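# Arrange all flowers stems-down in a standing vase

## Task

Place every flower in the vase with its stem pointing down, keeping the vase upright and no stem visibly deformed; then release the grip and withdraw the grippers.

## Robot and tools

Robot: two arms, left_arm and right_arm, each a six-joint arm with a parallel two-finger gripper and a wrist camera. Bases sit at about (-0.050, +0.286, 0) m for left_arm and (-0.022, -0.280, 0) m for right_arm. Fixed cameras: cam_high and cam_low; wrist cameras: cam_left_wrist and cam_right_wrist. A camera stand is fixed to the floor behind the arms, and loose objects may occasionally get nudged.

Frames: the scene frame has its origin at table-top height midway between the nominal bases, +z up, +x out over the table, +y toward left_arm. Printed hand positions and orientations are in this frame and can be a few cm off, worse at long reach. Offsets you send are NOT in the scene frame: they run along the current Hand target's own axes. The gripper's fingers point along its +z and open along its y. end_effector_position is the point between the pads, about 1 cm behind the tips.

A row of numbers (used by both motion tools) has 14 values in [-1, 1]: left_arm dx, dy, dz, rx, ry, rz, opening, then the same seven for right_arm. Both arms always appear in one row. dx..rz are offsets from that arm's Hand target as it stood when the call began (not from the previous row); 1.0 equals 0.6 m for translation or 180 degrees for rotation, and rx, ry, rz form one rotation vector. Repeating the same offset in a new call moves further. Opening is absolute: +1 fully open (0.094 m), -1 closed. Sending 0 for all six pose values leaves an arm's pose request unchanged; the opening number is always a command, so repeat the current one to keep a grip.

execute_actions(actions, cameras): actions is a list of actions; each action is a table of up to 15 rows, one per 1/30 s step, the last row held to step 15. Every row counts from the action's start pose. Images come back only for an empty list or when cameras names them (["all"], a list of names, or []); an unknown name voids the call. An empty list also reports the scene number and omitted details.

move(target, speed, blend, opening_speed, grip_force, blocking, cameras): drives each gripper in a straight line toward target, one 14-value row or a list of up to 15 rows, all offsets measured from the same starting Hand targets. speed is m/s (0.002 to 2.9, default 0.25; rotation limited to twice that in rad/s), one value or one per target. blend in m rounds corners in a list (0 stops at each). opening_speed (0.2 or more, per second on the -1..+1 scale) closes gently; use it for fragile or soft stems. grip_force sets pad force in N, 10 to 50, one number or one per arm, and persists; lower forces close slowly. blocking=false returns after 0.5 s while the move continues. Whole move capped at 10 s. Paths do not avoid obstacles or the other arm; avoid passing close to an arm's own base. The result adds a move: line with the ending (done, off_target, moving, held, fault) and limits (paced = pose clipped, held = steps withheld). done means at rest within 10 mm and 2 degrees.

wait(seconds): lets time pass (0 to 3600 s), sending nothing new; returns early if a running move ends. stop(): brakes a running move. zoom_image(camera, region): enlarges [x0, y0, x1, y1] pixels (at most 504 x 504) of the newest image of that camera. read_manual(section): licence texts only. finished_scene(scene): ends scene 1 or 2 irreversibly; call nothing after it in that reply.

Results: end_effector_position (m) and end_effector_quat_wxyz per arm; Hand target (the clipped last commanded pose, base for next offsets); Tool commands; grip_measured (finger opening on the command scale, reads slightly wide when empty); grip_effort_nm (gripper motor effort, negative closing, not pad force); Joint positions (last value is opening in m); Joint torques; Joint velocities; motor temperatures. Actions returned also list some step positions.

Behaviour: commanded orientation is clipped to 40 degrees from the measured one each step. Grippers often stop short or sag and tilt under weight; check and correct with a further offset. An arm blocked by contact keeps pushing until commanded back past the gripper. Small moves may misfire. Faster moves hit harder. Grip force jumps to the limit once squeezed about 0.06 below touch (more for thin or soft items), so close slowly on stems. To release, command an opening well above grip_measured.

Avoid: dropping flowers or letting them fall off the table, knocking the vase over, hitting fixed objects, pressing the arms or grippers into each other, loads on the camera cable, and long stretched or straining poses (motors heat; 75 °C warns, 90 °C folds the arm and disables it).

Each tool is called after "Emit:" as name(argument=value, ...) on one line, values as JSON.

## Session

Emit:
execute_actions(actions=[])

Scene clock: 0.00 s.
left_arm: end_effector_position=(+0.3428, +0.2772, +0.0797) grip_measured=+1.000 grip_effort_nm=n/a end_effector_quat_wxyz=(+0.555, +0.006, +0.831, +0.026) | right_arm: end_effector_position=(+0.3663, -0.2675, +0.0974) grip_measured=+1.000 grip_effort_nm=n/a end_effector_quat_wxyz=(+0.602, -0.022, +0.798, +0.027)
Joint positions: left_arm=[-0.019 1.548 0.375 0.779 -0.097 0.015 0.094] | right_arm=[-0.027 1.547 0.309 0.96 -0.067 -0.002 0.094]
Joint velocities: within noise
Joint torques (N m): no reading
Motor temperatures (°C): left_arm=[35 43 41 43 34 32 31] | right_arm=[32 39 37 41 33 34 32]
Heat: left arm: 43 °C; right arm: 41 °C.
Hand target: left_arm +0.3456, +0.2771, +0.0853; +0.562, +0.006, +0.827, +0.026 | right_arm +0.3698, -0.2675, +0.1060; +0.612, -0.022, +0.790, +0.026
Tool commands: left_gripper/opening=+1.0 right_gripper/opening=+1.0
camera_calibration:
cam_left_wrist: T_world_to_cam=[[-0.01982, -0.9995, 0.0248, 0.27658], [-0.65893, -0.0056, -0.75218, 0.33832], [0.75194, -0.03125, -0.65848, -0.08761]] pos_world=[0.29429, 0.2756, 0.18993]
cam_right_wrist: T_world_to_cam=[[0.04302, -0.99891, 0.0179, -0.28446], [-0.57807, -0.0395, -0.81503, 0.32784], [0.81485, 0.02472, -0.57914, -0.1273]] pos_world=[0.30548, -0.26806, 0.19856]

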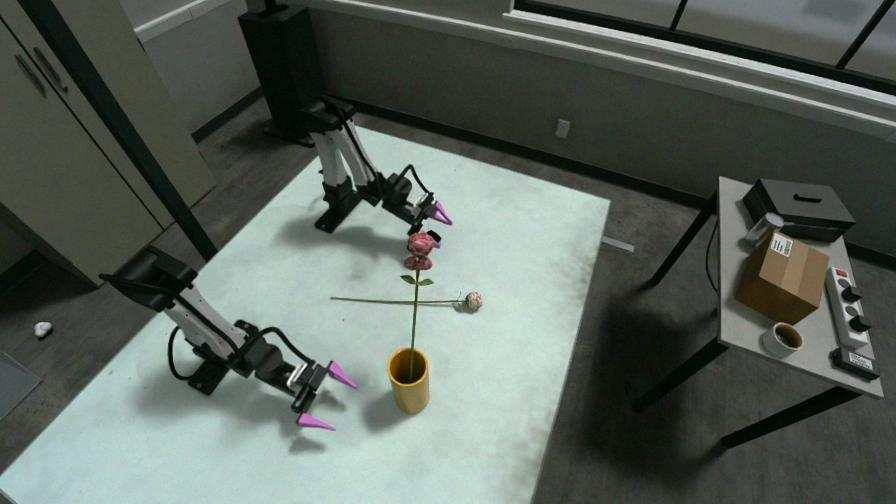

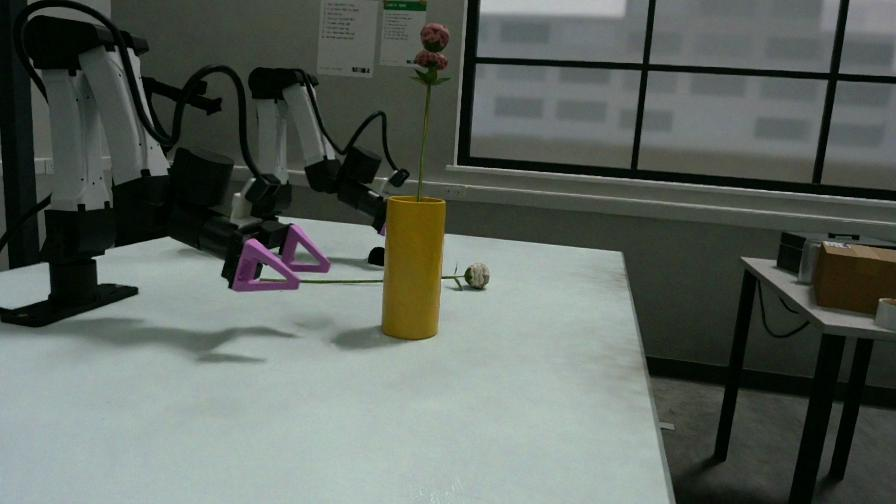

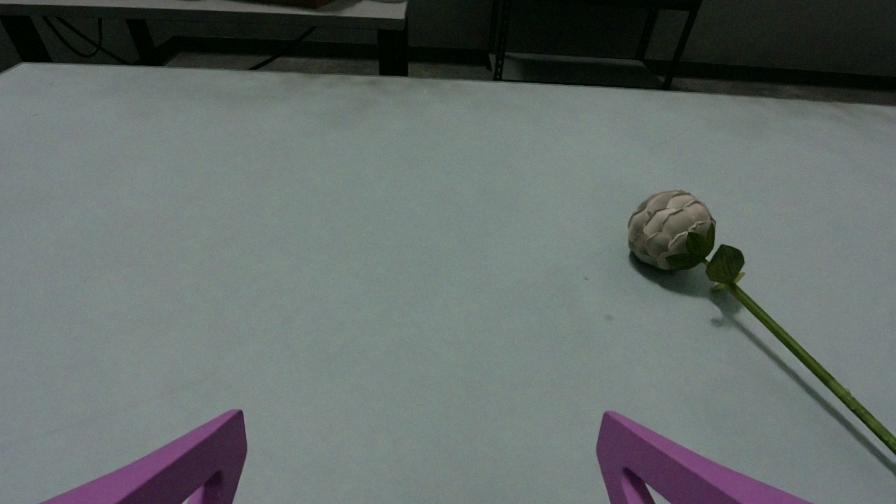

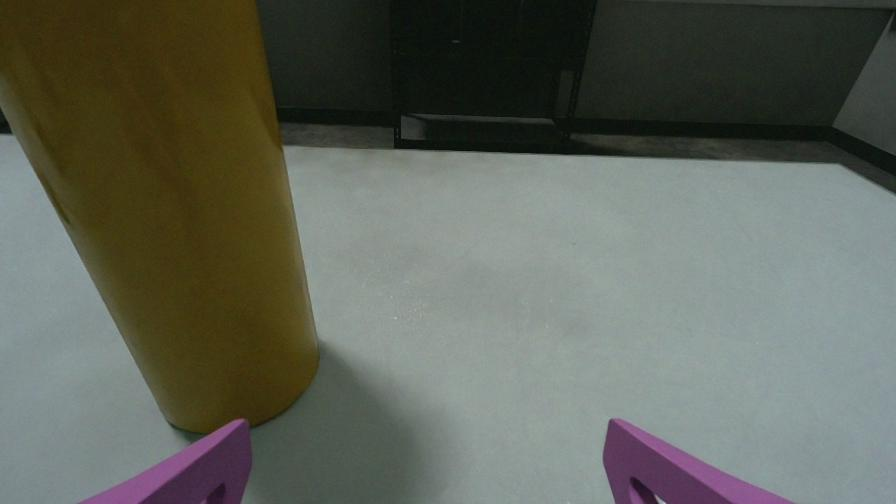

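Emit:
move(target=[0,0,0,0,0,0,1,-0.1627,0.4528,-0.1302,-0.0772,0.2508,-0.0586,0.2], speed=0.3, cameras=["cam_high","cam_right_wrist"])

Scene clock: 27.77 s.
left_arm: end_effector_position=(+0.3428, +0.2772, +0.0796) grip_measured=+1.000 grip_effort_nm=-0.01 end_effector_quat_wxyz=(+0.555, +0.006, +0.832, +0.026) | right_arm: end_effector_position=(+0.2969, -0.0083, +0.2174) grip_measured=+0.202 grip_effort_nm=-0.10 end_effector_quat_wxyz=(+0.253, -0.178, +0.950, +0.042)
Joint positions: left_arm=[-0.019 1.548 0.375 0.778 -0.097 0.015 0.094] | right_arm=[0.765 1.724 1.724 -1.093 0.213 0.37 0.056]
Joint torques (N m): left_arm=[0.4 -5.11 6.31 1.95 -0.03 -0.03] | right_arm=[0.03 -5.56 12.08 1.12 -0.05 0.11]
Motor temperatures (°C): left_arm=[35 45 44 50 34 32 31] | right_arm=[32 41 40 45 33 34 31]
Heat: left arm: 50 °C; right arm: 45 °C.
Hand target: left_arm +0.3456, +0.2771, +0.0852; +0.562, +0.006, +0.827, +0.026 | right_arm +0.3003, -0.0016, +0.2240; +0.256, -0.173, +0.950, +0.054
Off the commanded pose: left_arm 0.006 m, 1 deg | right_arm 0.010 m, 2 deg.
move: done
cam_right_wrist: T_world_to_cam=[[0.36628, -0.92912, 0.05072, -0.12729], [-0.9122, -0.3693, -0.17749, 0.35376], [0.18364, 0.01874, -0.98281, 0.26742]] pos_world=[0.32022, 0.00736, 0.33207]

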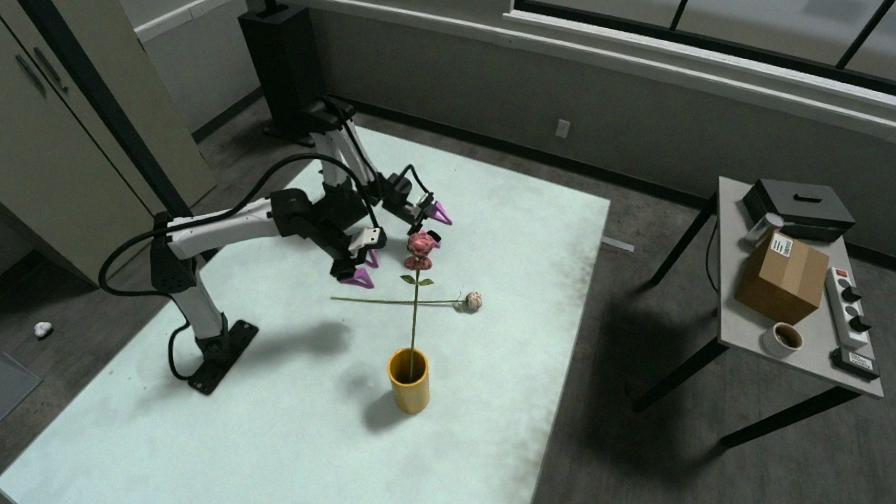

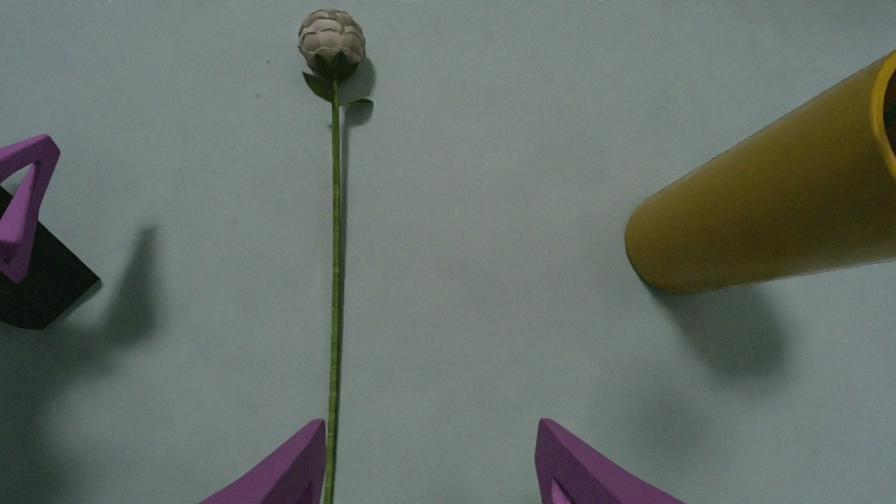

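Emit:
move(target=[0,0,0,0,0,0,1,-0.0312,0.1185,0.2932,-0.007,0,-0.012,0.2], cameras=["cam_low","cam_right_wrist"])

Scene clock: 35.60 s.
left_arm: end_effector_position=(+0.3428, +0.2772, +0.0796) grip_measured=+1.000 grip_effort_nm=-0.01 end_effector_quat_wxyz=(+0.555, +0.006, +0.832, +0.026) | right_arm: end_effector_position=(+0.3671, +0.0904, +0.0785) grip_measured=+0.202 grip_effort_nm=-0.10 end_effector_quat_wxyz=(+0.245, -0.195, +0.949, +0.044)
Joint positions: left_arm=[-0.019 1.548 0.375 0.778 -0.097 0.015 0.094] | right_arm=[0.8 2.207 1.854 -0.757 0.211 0.373 0.056]
Joint torques (N m): left_arm=[0.23 -5.22 6.09 1.96 0 -0.09] | right_arm=[0.58 -8.96 12.23 1.32 -0.03 0.07]
Heat: left arm: 50 °C; right arm: 44 °C.
Hand target: left_arm +0.3456, +0.2771, +0.0852; +0.562, +0.006, +0.827, +0.026 | right_arm +0.3725, +0.1042, +0.0827; +0.255, -0.194, +0.945, +0.060
Off the commanded pose: left_arm 0.006 m, 1 deg | right_arm 0.015 m, 2 deg.
move: off_target (right_arm)
cam_right_wrist: T_world_to_cam=[[0.39809, -0.91577, 0.05374, -0.06742], [-0.9015, -0.40138, -0.16184, 0.42723], [0.16978, 0.01598, -0.98535, 0.12172]] pos_world=[0.39132, 0.10779, 0.1927]

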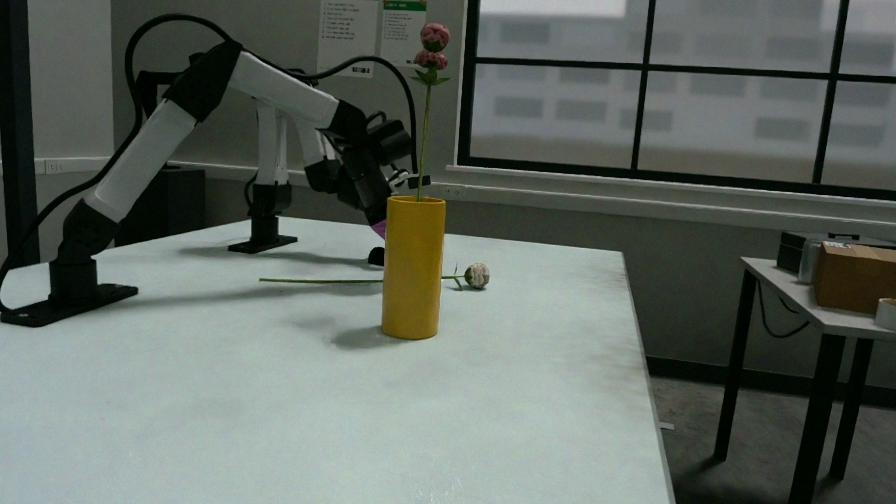

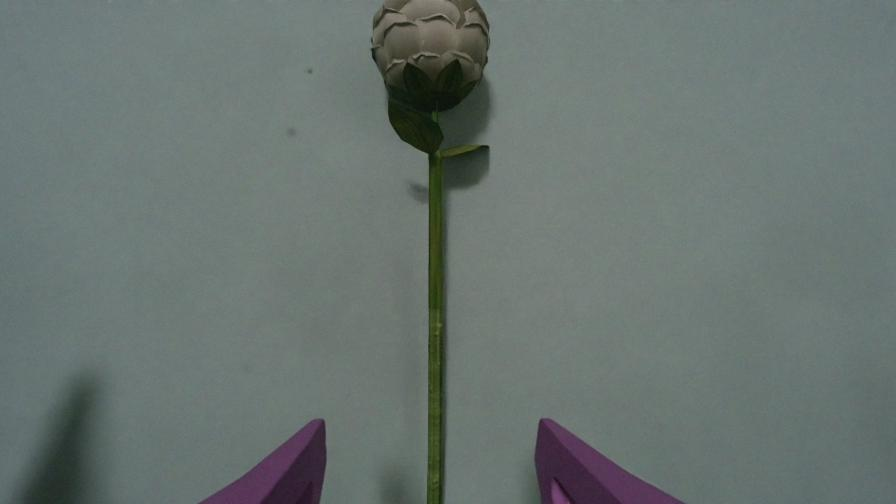

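Emit:
move(target=[0,0,0,0,0,0,1,0.0521,0,0.0902,0,0,0,0.2], speed=0.12, cameras=["cam_right_wrist"])

Scene clock: 38.40 s.
left_arm: end_effector_position=(+0.3428, +0.2772, +0.0796) grip_measured=+1.000 grip_effort_nm=-0.01 end_effector_quat_wxyz=(+0.555, +0.006, +0.832, +0.026) | right_arm: end_effector_position=(+0.3755, +0.0996, +0.0286) grip_measured=+0.202 grip_effort_nm=-0.10 end_effector_quat_wxyz=(+0.258, -0.193, +0.945, +0.053)
Joint positions: left_arm=[-0.019 1.548 0.375 0.778 -0.097 0.015 0.094] | right_arm=[0.8 2.274 1.747 -0.549 0.211 0.373 0.056]
Joint torques (N m): left_arm=[0.28 -4.89 6.04 1.92 0.04 -0.04] | right_arm=[0.7 -9.84 7.56 1.39 -0.02 0.08]
Heat: left arm: 51 °C; right arm: 44 °C.
Hand target: left_arm +0.3456, +0.2771, +0.0852; +0.562, +0.006, +0.827, +0.026 | right_arm +0.3725, +0.1051, +0.0201; +0.255, -0.194, +0.945, +0.060
Off the commanded pose: left_arm 0.006 m, 1 deg | right_arm 0.011 m, 1 deg.
move: off_target (right_arm)
cam_right_wrist: T_world_to_cam=[[0.39693, -0.91698, 0.03995, -0.05868], [-0.89747, -0.39687, -0.19243, 0.42932], [0.19232, 0.04053, -0.9805, 0.05995]] pos_world=[0.39707, 0.11415, 0.14374]

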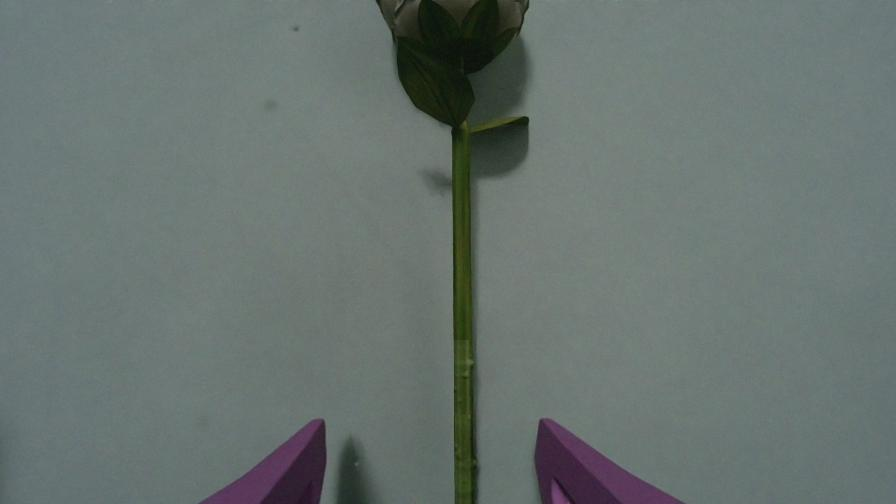

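Emit:
move(target=[0,0,0,0,0,0,1,0.0108,-0.0133,0.0188,0,0,0,0.2], speed=0.08, cameras=["cam_right_wrist"])

Scene clock: 40.70 s.
left_arm: end_effector_position=(+0.3428, +0.2772, +0.0796) grip_measured=+1.000 grip_effort_nm=-0.01 end_effector_quat_wxyz=(+0.555, +0.006, +0.832, +0.026) | right_arm: end_effector_position=(+0.3743, +0.0995, +0.0194) grip_measured=+0.202 grip_effort_nm=-0.10 end_effector_quat_wxyz=(+0.261, -0.192, +0.944, +0.058)
Joint positions: left_arm=[-0.019 1.548 0.375 0.778 -0.097 0.015 0.094] | right_arm=[0.8 2.274 1.703 -0.495 0.206 0.373 0.056]
Joint torques (N m): left_arm=[0.1 -5.04 6.13 1.88 0.04 -0.1] | right_arm=[-0.69 -9.43 7.08 1.4 -0.05 -0.06]
Heat: left arm: 51 °C; right arm: 44 °C.
Hand target: left_arm +0.3456, +0.2771, +0.0852; +0.562, +0.006, +0.827, +0.026 | right_arm +0.3757, +0.0980, +0.0070; +0.255, -0.194, +0.945, +0.060
Off the commanded pose: left_arm 0.006 m, 1 deg | right_arm 0.013 m, 1 deg.
move: off_target (right_arm)
cam_right_wrist: T_world_to_cam=[[0.39879, -0.91649, 0.03179, -0.05861], [-0.8957, -0.39671, -0.20085, 0.42594], [0.19669, 0.05162, -0.97911, 0.04832]] pos_world=[0.39538, 0.11277, 0.13472]

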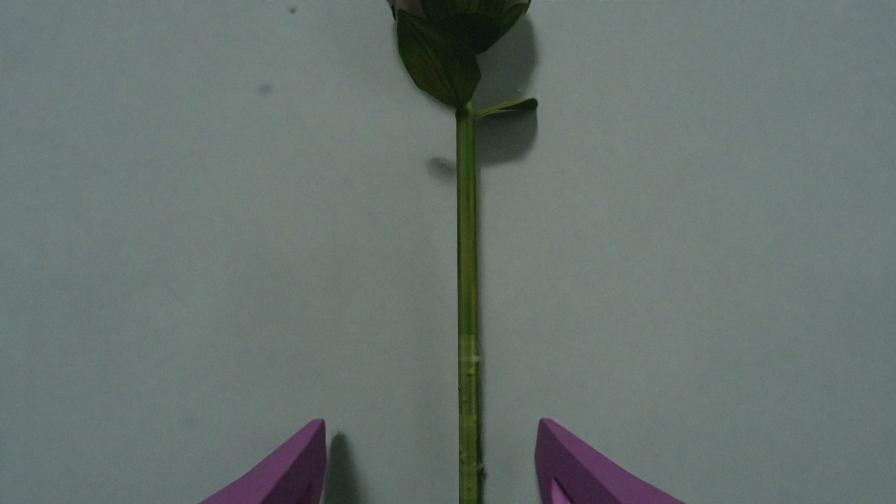

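Emit:
move(target=[0,0,0,0,0,0,1,0.005,-0.016,0.0085,0,0,0,0.2], speed=0.08, cameras=["cam_right_wrist"])

Scene clock: 42.27 s.
left_arm: end_effector_position=(+0.3428, +0.2772, +0.0796) grip_measured=+1.000 grip_effort_nm=-0.01 end_effector_quat_wxyz=(+0.555, +0.006, +0.832, +0.026) | right_arm: end_effector_position=(+0.3803, +0.0912, +0.0131) grip_measured=+0.202 grip_effort_nm=-0.10 end_effector_quat_wxyz=(+0.262, -0.189, +0.945, +0.059)
Joint positions: left_arm=[-0.019 1.548 0.375 0.778 -0.097 0.015 0.094] | right_arm=[0.779 2.274 1.676 -0.462 0.198 0.361 0.056]
Joint torques (N m): left_arm=[0.36 -5.24 6.17 1.91 0.04 -0.11] | right_arm=[-0.49 -9.81 6.3 1.42 -0.05 -0.1]
Heat: left arm: 51 °C; right arm: 44 °C.
Hand target: left_arm +0.3456, +0.2771, +0.0852; +0.562, +0.006, +0.827, +0.026 | right_arm +0.3794, +0.0893, +0.0009; +0.255, -0.194, +0.945, +0.060
Off the commanded pose: left_arm 0.006 m, 1 deg | right_arm 0.012 m, 1 deg.
move: off_target (right_arm)
cam_right_wrist: T_world_to_cam=[[0.39226, -0.9194, 0.02901, -0.06561], [-0.89842, -0.38969, -0.20245, 0.42723], [0.19744, 0.05335, -0.97886, 0.04099]] pos_world=[0.40148, 0.10398, 0.12852]

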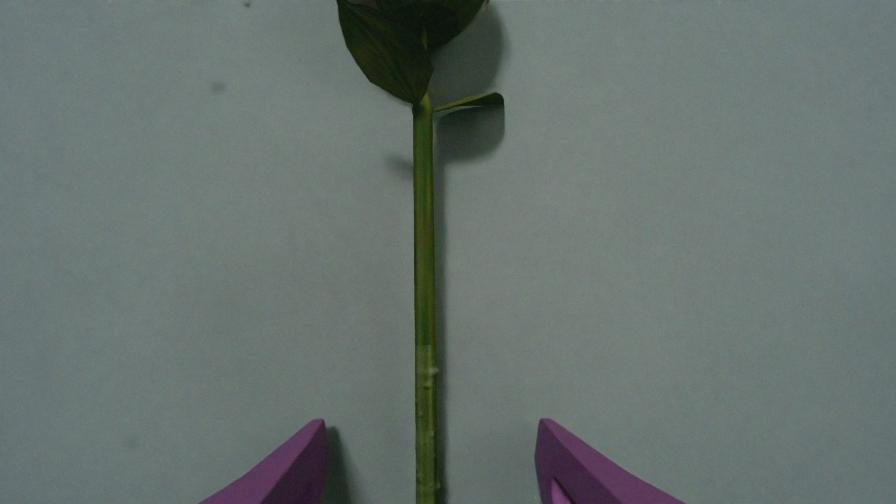

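Emit:
move(target=[0,0,0,0,0,0,1,0,0,0,0,0,0,-1], grip_force=30, cameras=["cam_right_wrist"])

Scene clock: 46.87 s.
left_arm: end_effector_position=(+0.3428, +0.2772, +0.0796) grip_measured=+1.000 grip_effort_nm=-0.01 end_effector_quat_wxyz=(+0.555, +0.006, +0.832, +0.026) | right_arm: end_effector_position=(+0.3803, +0.0915, +0.0132) grip_measured=-0.887 grip_effort_nm=-0.64 end_effector_quat_wxyz=(+0.262, -0.189, +0.944, +0.060)
Joint positions: left_arm=[-0.019 1.548 0.375 0.778 -0.097 0.015 0.094] | right_arm=[0.779 2.274 1.676 -0.462 0.196 0.361 0.005]
Joint torques (N m): left_arm=[0.23 -5.34 6.26 1.89 0.07 -0.1] | right_arm=[-0.49 -9.8 6.28 1.42 -0.05 -0.1]
Heat: left arm: 51 °C; right arm: 44 °C.
Hand target: left_arm +0.3456, +0.2771, +0.0852; +0.562, +0.006, +0.827, +0.026 | right_arm +0.3794, +0.0893, +0.0009; +0.255, -0.194, +0.945, +0.060
Off the commanded pose: left_arm 0.006 m, 1 deg | right_arm 0.013 m, 1 deg.
grip_force (N): 30, 30
move: done
cam_right_wrist: T_world_to_cam=[[0.39355, -0.91888, 0.02788, -0.06573], [-0.89792, -0.39073, -0.20266, 0.42722], [0.19711, 0.05472, -0.97885, 0.04108]] pos_world=[0.40138, 0.10428, 0.12862]

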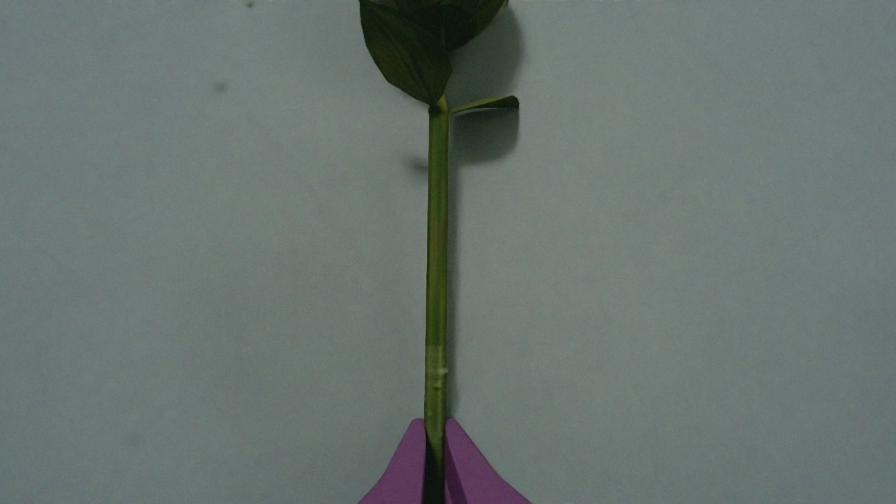

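Emit:
move(target=[[0,0,0,0,0,0,1,-0.130,0.003,-0.233,0,0,0,-1],[0,0,0,0,0,0,1,-0.169,-0.018,-0.442,0,-0.247,0,-1],[0,0,0,0,0,0,1,-0.188,-0.112,-0.702,0,-0.442,0,-1],[0,0,0,0,0,0,1,-0.179,-0.369,-0.804,0.0567,-0.4403,0.0203,-1]], blend=[0.03,0.03,0.03,0], speed=0.25, cameras=["all"])

Scene clock: 58.93 s.
left_arm: end_effector_position=(+0.3428, +0.2772, +0.0796) grip_measured=+1.000 grip_effort_nm=-0.01 end_effector_quat_wxyz=(+0.555, +0.006, +0.832, +0.026) | right_arm: end_effector_position=(+0.3399, -0.1772, +0.4394) grip_measured=-0.888 grip_effort_nm=-0.67 end_effector_quat_wxyz=(+0.794, -0.067, +0.598, +0.087)
Joint positions: left_arm=[-0.019 1.548 0.375 0.778 -0.097 0.015 0.094] | right_arm=[0.292 1.047 0.922 0.404 0.096 -0.031 0.005]
Joint torques (N m): left_arm=[0.29 -5.03 6.22 1.92 0.14 -0.12] | right_arm=[-0.61 -3.21 13.22 1.75 -0.26 0.16]
Motor temperatures (°C): left_arm=[35 46 45 52 34 32 31] | right_arm=[32 46 41 44 33 34 32]
Heat: left arm: 52 °C; right arm: 46 °C.
Hand target: left_arm +0.3456, +0.2771, +0.0853; +0.562, +0.006, +0.827, +0.026 | right_arm +0.3309, -0.1799, +0.4682; +0.812, -0.062, +0.572, +0.099
Off the commanded pose: left_arm 0.006 m, 1 deg | right_arm 0.030 m, 4 deg.
grip_force (N): 30, 30
move: off_target (right_arm)
cam_left_wrist: T_world_to_cam=[[-0.01987, -0.9995, 0.02474, 0.27661], [-0.65951, -0.0055, -0.75167, 0.33829], [0.75143, -0.03125, -0.65907, -0.08741]] pos_world=[0.29429, 0.2756, 0.18983]
cam_right_wrist: T_world_to_cam=[[0.18042, -0.9834, 0.01948, -0.24398], [-0.05666, -0.03016, -0.99794, 0.49972], [0.98196, 0.17894, -0.06116, -0.16708]] pos_world=[0.23639, -0.19496, 0.49322]

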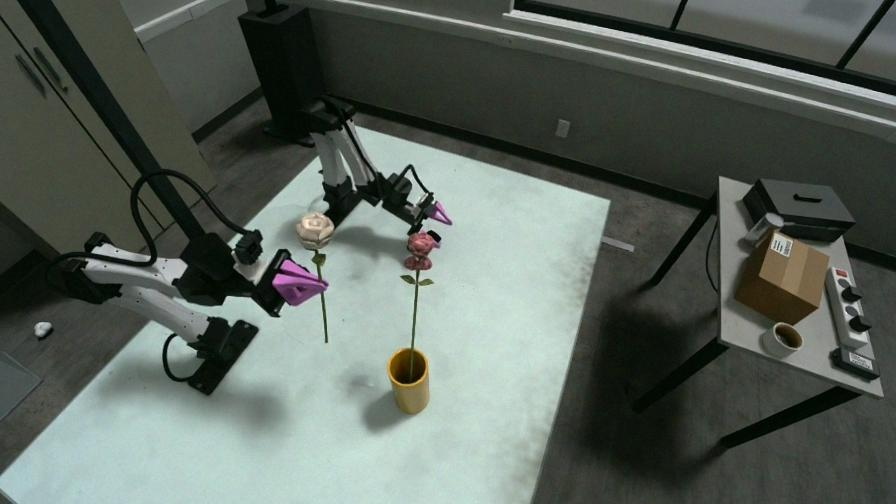

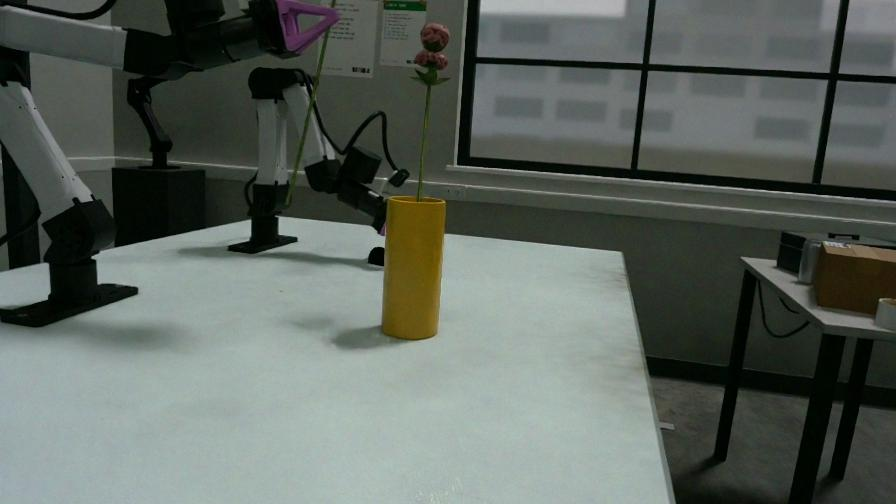

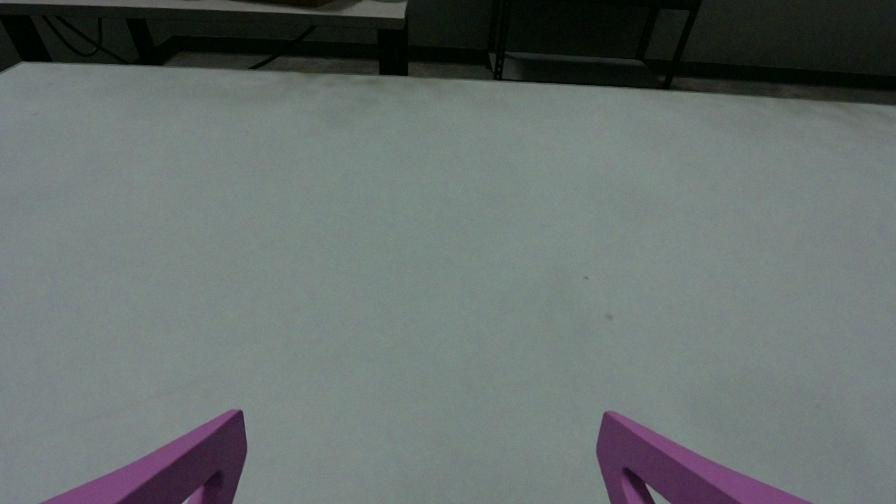

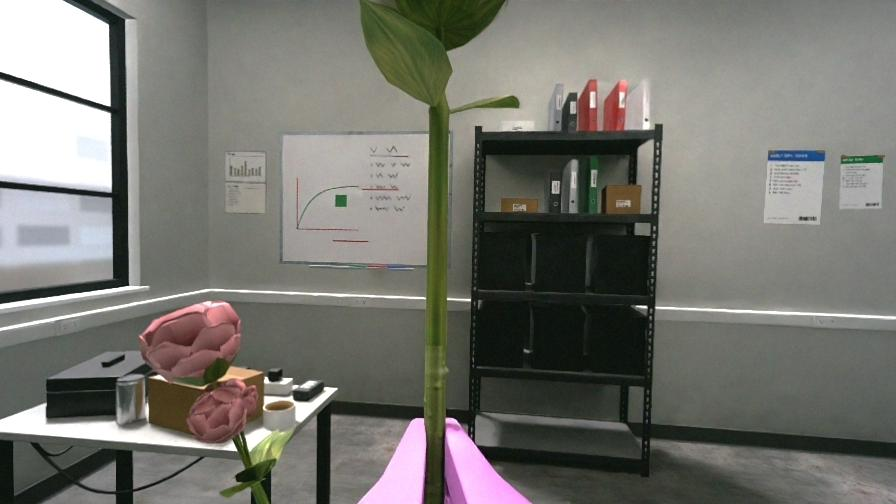

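Emit:
move(target=[[0,0,0,0,0,0,1,-0.094,0,0.034,0,0,0,-1],[0,0,0,0,0,0,1,-0.004,-0.032,0.285,0,0,0,-1]], blend=[0.02,0], speed=0.2, cameras=["cam_high","cam_low"])

Scene clock: 64.20 s.
left_arm: end_effector_position=(+0.3428, +0.2772, +0.0796) grip_measured=+1.000 grip_effort_nm=-0.01 end_effector_quat_wxyz=(+0.555, +0.006, +0.832, +0.026) | right_arm: end_effector_position=(+0.4903, -0.1617, +0.5133) grip_measured=-0.888 grip_effort_nm=-0.67 end_effector_quat_wxyz=(+0.802, -0.063, +0.586, +0.090)
Joint positions: left_arm=[-0.019 1.548 0.375 0.778 -0.097 0.015 0.094] | right_arm=[0.202 1.666 1.673 0.302 0.01 0.001 0.005]
Joint torques (N m): left_arm=[0.35 -5 6.04 1.92 0.05 -0.03] | right_arm=[-0.62 -5.52 12.98 1.77 -0.23 0.13]
Heat: left arm: 52 °C; right arm: 46 °C.
Hand target: left_arm +0.3456, +0.2771, +0.0853; +0.562, +0.006, +0.827, +0.026 | right_arm +0.4913, -0.1623, +0.5281; +0.812, -0.062, +0.572, +0.099
Off the commanded pose: left_arm 0.006 m, 1 deg | right_arm 0.015 m, 2 deg.
grip_force (N): 30, 30
move: off_target (right_arm)

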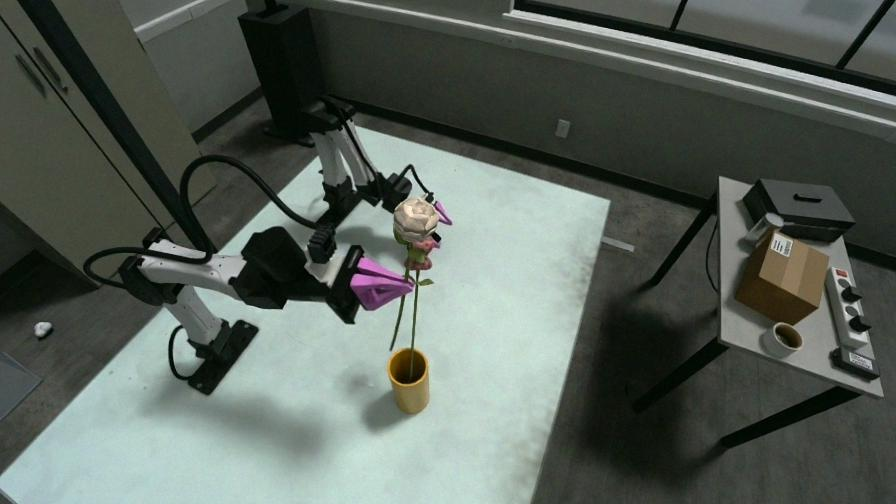

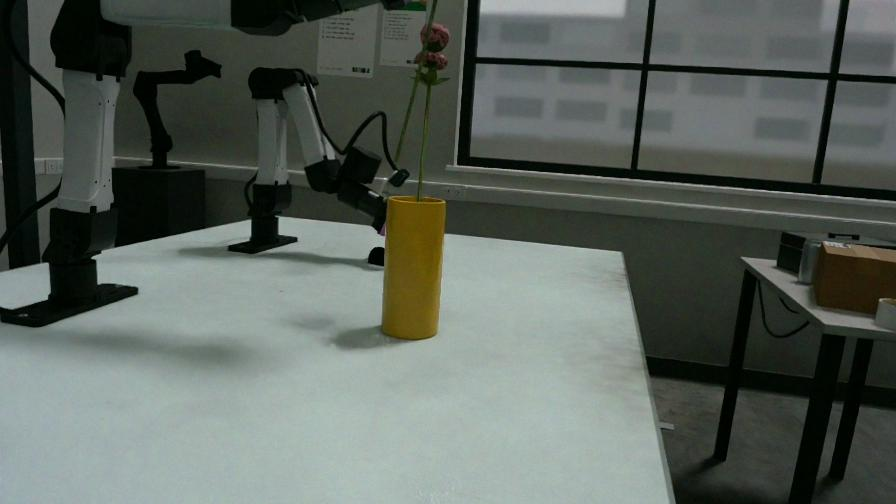

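Emit:
move(target=[[0,0,0,0,0,0,1,0.007,0,0.0195,0,0,0,-1],[0,0,0,0,0,0,1,0.195,0,-0.048,0,0,0,-1]], blend=[0.005,0], speed=0.12, cameras=["cam_high","cam_low"])

Scene clock: 68.70 s.
left_arm: end_effector_position=(+0.3428, +0.2772, +0.0796) grip_measured=+1.000 grip_effort_nm=-0.01 end_effector_quat_wxyz=(+0.555, +0.006, +0.832, +0.026) | right_arm: end_effector_position=(+0.5025, -0.1588, +0.4102) grip_measured=-0.888 grip_effort_nm=-0.67 end_effector_quat_wxyz=(+0.809, -0.062, +0.578, +0.091)
Joint positions: left_arm=[-0.019 1.548 0.375 0.778 -0.097 0.015 0.094] | right_arm=[0.202 1.706 1.286 0.751 0.01 0.001 0.005]
Joint torques (N m): left_arm=[0.23 -5.23 6.41 1.95 0.02 -0.13] | right_arm=[-0.2 -6.49 7.98 1.95 -0.18 0.12]
Heat: left arm: 52 °C; right arm: 46 °C.
Hand target: left_arm +0.3456, +0.2771, +0.0853; +0.562, +0.006, +0.827, +0.026 | right_arm +0.5030, -0.1580, +0.4081; +0.812, -0.062, +0.572, +0.099
Off the commanded pose: left_arm 0.006 m, 1 deg | right_arm 0.002 m, 1 deg.
grip_force (N): 30, 30
move: done

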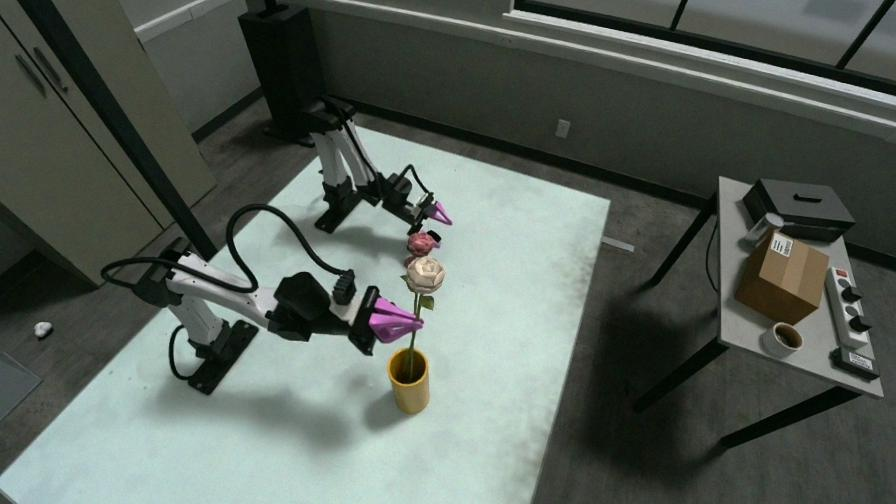

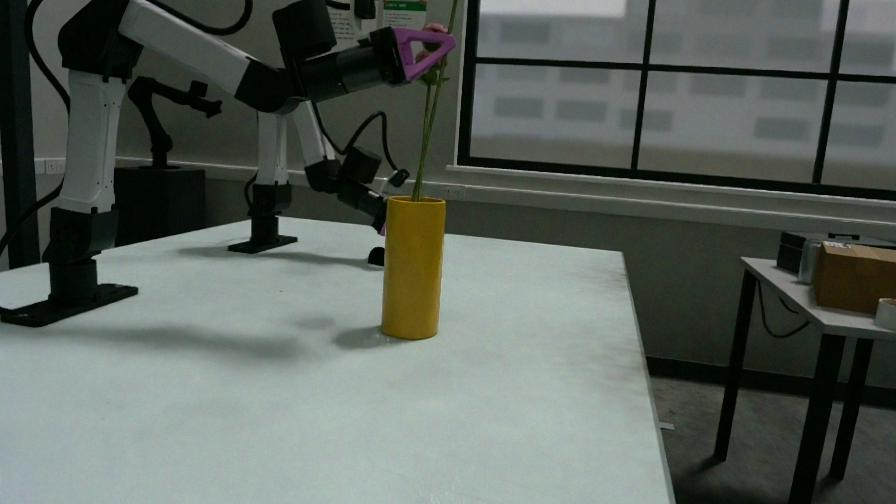

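Emit:
move(target=[0,0,0,0,0,0,1,0.185,0,-0.066,0,0,0,-1], speed=0.1, cameras=["cam_high","cam_low","cam_right_wrist"])

Scene clock: 71.73 s.
left_arm: end_effector_position=(+0.3428, +0.2772, +0.0796) grip_measured=+1.000 grip_effort_nm=-0.01 end_effector_quat_wxyz=(+0.555, +0.006, +0.832, +0.026) | right_arm: end_effector_position=(+0.5058, -0.1580, +0.2871) grip_measured=-0.888 grip_effort_nm=-0.67 end_effector_quat_wxyz=(+0.801, -0.064, +0.588, +0.090)
Joint positions: left_arm=[-0.019 1.548 0.375 0.778 -0.097 0.015 0.094] | right_arm=[0.202 1.892 1.009 1.188 0.01 0.001 0.005]
Joint torques (N m): left_arm=[0.1 -5.14 6.5 1.95 -0.03 -0.04] | right_arm=[0.17 -6.76 7.02 2.26 -0.14 0.11]
Heat: left arm: 52 °C; right arm: 46 °C.
Hand target: left_arm +0.3456, +0.2771, +0.0853; +0.562, +0.006, +0.827, +0.026 | right_arm +0.5028, -0.1564, +0.2902; +0.812, -0.062, +0.572, +0.099
Off the commanded pose: left_arm 0.006 m, 1 deg | right_arm 0.005 m, 2 deg.
grip_force (N): 30, 30
move: done
cam_right_wrist: T_world_to_cam=[[0.181, -0.98342, 0.01117, -0.24997], [-0.03281, -0.01739, -0.99931, 0.34812], [0.98294, 0.18051, -0.03542, -0.35036]] pos_world=[0.40104, -0.17653, 0.33826]

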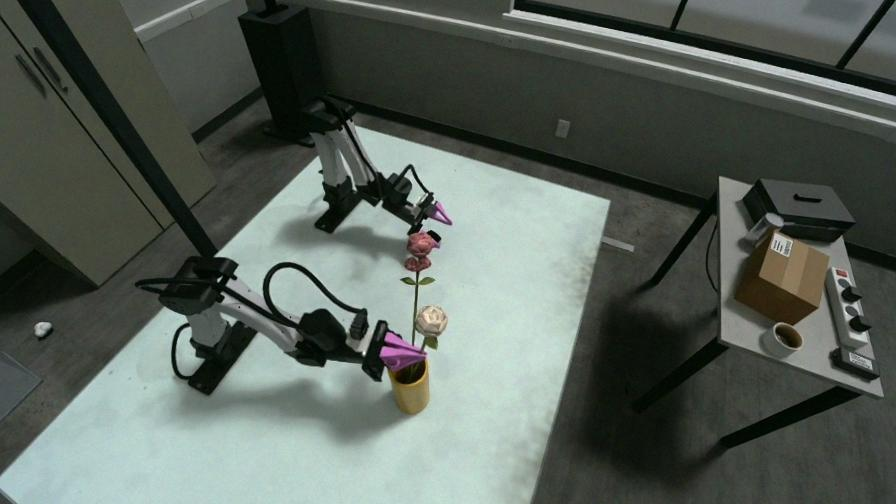

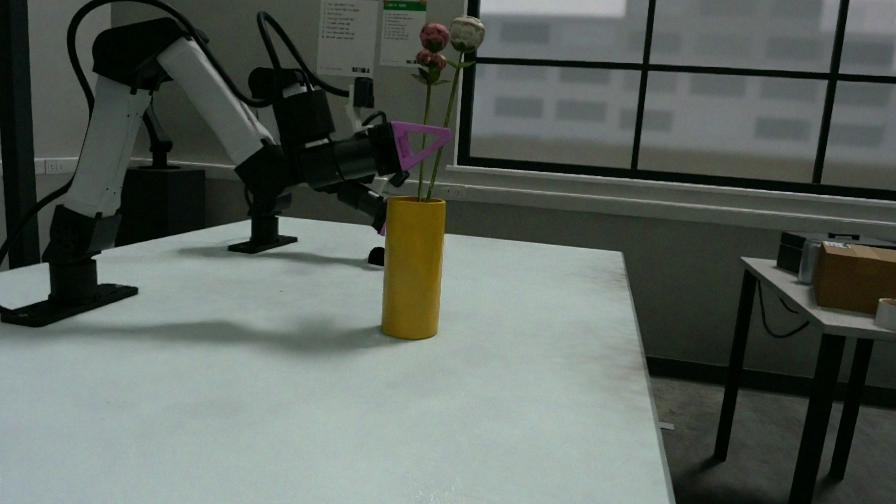

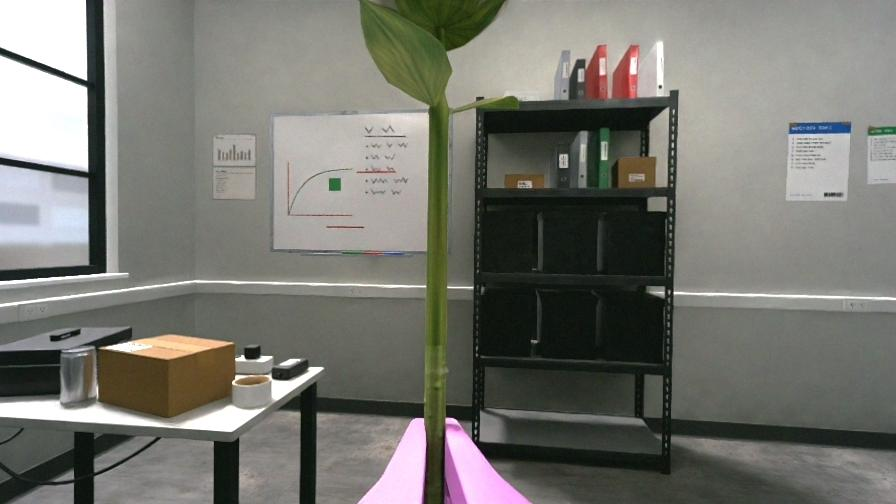

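Emit:
move(target=[[0,0,0,0,0,0,1,0.0126,0,-0.0045,0,0,0,-1],[0,0,0,0,0,0,1,0.0126,0,-0.0045,0,0,0,-0.5]], speed=0.05, opening_speed=0.5, cameras=["cam_low","cam_right_wrist"])

Scene clock: 75.33 s.
left_arm: end_effector_position=(+0.3428, +0.2772, +0.0796) grip_measured=+1.000 grip_effort_nm=-0.01 end_effector_quat_wxyz=(+0.555, +0.006, +0.832, +0.026) | right_arm: end_effector_position=(+0.5063, -0.1579, +0.2795) grip_measured=-0.502 grip_effort_nm=0.08 end_effector_quat_wxyz=(+0.801, -0.064, +0.589, +0.090)
Joint positions: left_arm=[-0.019 1.548 0.375 0.778 -0.097 0.015 0.094] | right_arm=[0.202 1.911 1 1.213 0.01 0.001 0.023]
Joint torques (N m): left_arm=[0.49 -5.18 6.15 1.91 0.08 0] | right_arm=[0.18 -6.74 6.69 2.32 -0.13 0.11]
Heat: left arm: 52 °C; right arm: 46 °C.
Hand target: left_arm +0.3456, +0.2771, +0.0853; +0.562, +0.006, +0.827, +0.026 | right_arm +0.5028, -0.1563, +0.2824; +0.812, -0.062, +0.572, +0.099
Off the commanded pose: left_arm 0.006 m, 1 deg | right_arm 0.005 m, 3 deg.
grip_force (N): 30, 30
move: off_target (right_arm); target 2's new opening was sent with right_arm's hand 0.006 m and 3 deg from that target
cam_right_wrist: T_world_to_cam=[[0.18102, -0.98342, 0.01124, -0.24993], [-0.03467, -0.0178, -0.99924, 0.34129], [0.98287, 0.1805, -0.03732, -0.35057]] pos_world=[0.40164, -0.17643, 0.33076]

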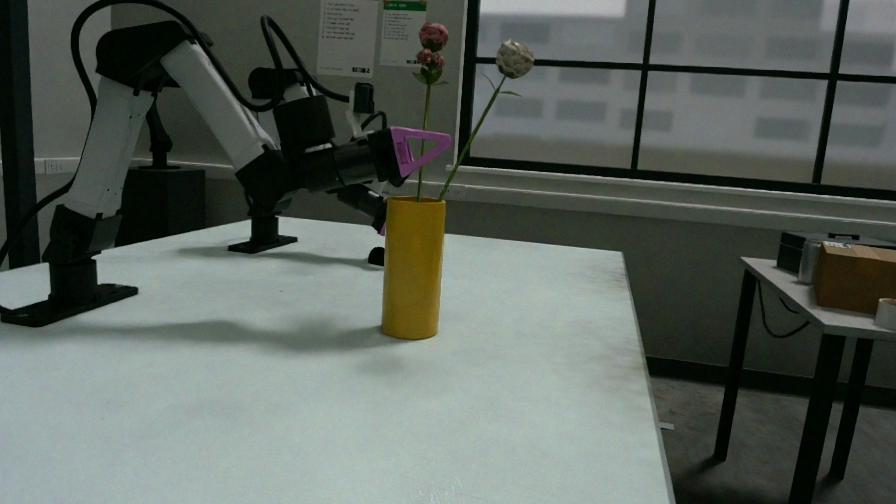

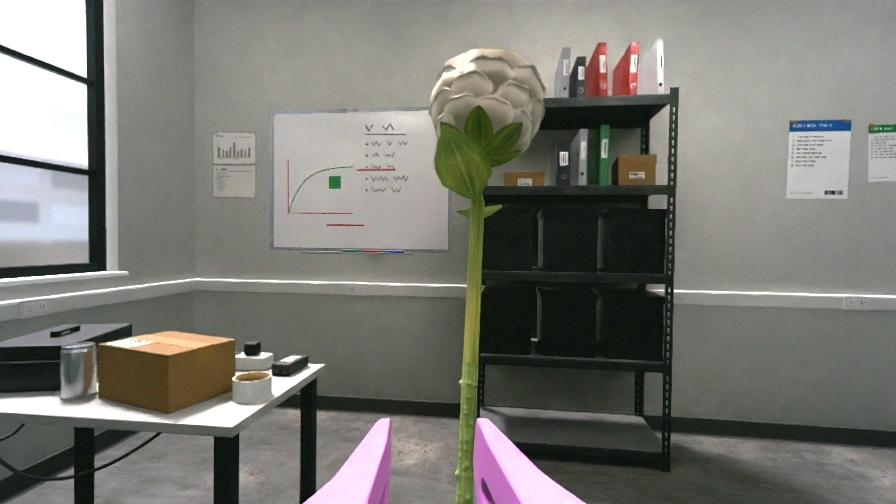

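Emit:
move(target=[0,0,0,0,0,0,1,-0.094,0,-0.22,0,0,0,-0.5], speed=0.2, cameras=["cam_high","cam_low"])

Scene clock: 80.80 s.
left_arm: end_effector_position=(+0.3428, +0.2772, +0.0796) grip_measured=+1.000 grip_effort_nm=-0.01 end_effector_quat_wxyz=(+0.555, +0.006, +0.832, +0.026) | right_arm: end_effector_position=(+0.3721, -0.1893, +0.2772) grip_measured=-0.502 grip_effort_nm=0.09 end_effector_quat_wxyz=(+0.797, -0.064, +0.593, +0.090)
Joint positions: left_arm=[-0.019 1.548 0.375 0.778 -0.097 0.015 0.094] | right_arm=[0.202 1.416 0.445 1.263 0.01 0.001 0.023]
Joint torques (N m): left_arm=[0.25 -5.03 6.27 1.97 0 -0.04] | right_arm=[0.06 -5.59 6.26 2.07 -0.15 0.11]
Heat: left arm: 53 °C; right arm: 46 °C.
Hand target: left_arm +0.3456, +0.2771, +0.0853; +0.562, +0.006, +0.827, +0.026 | right_arm +0.3634, -0.1896, +0.2909; +0.812, -0.062, +0.572, +0.099
Off the commanded pose: left_arm 0.006 m, 1 deg | right_arm 0.016 m, 3 deg.
grip_force (N): 30, 30
move: off_target (right_arm)

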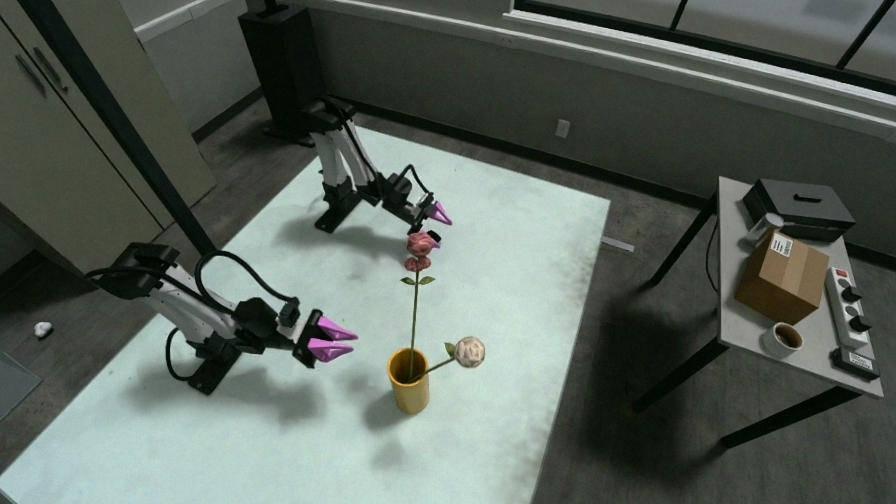

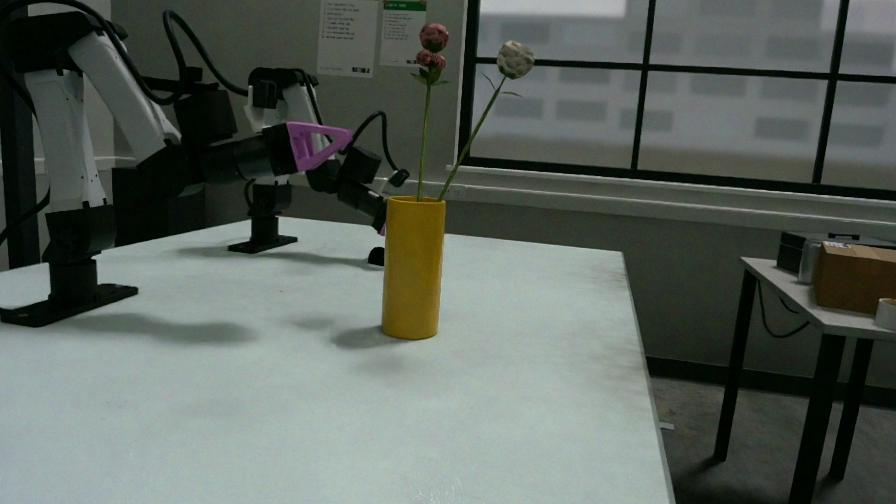

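Emit:
finished_scene(scene=2)

The scene is finished: the task was done.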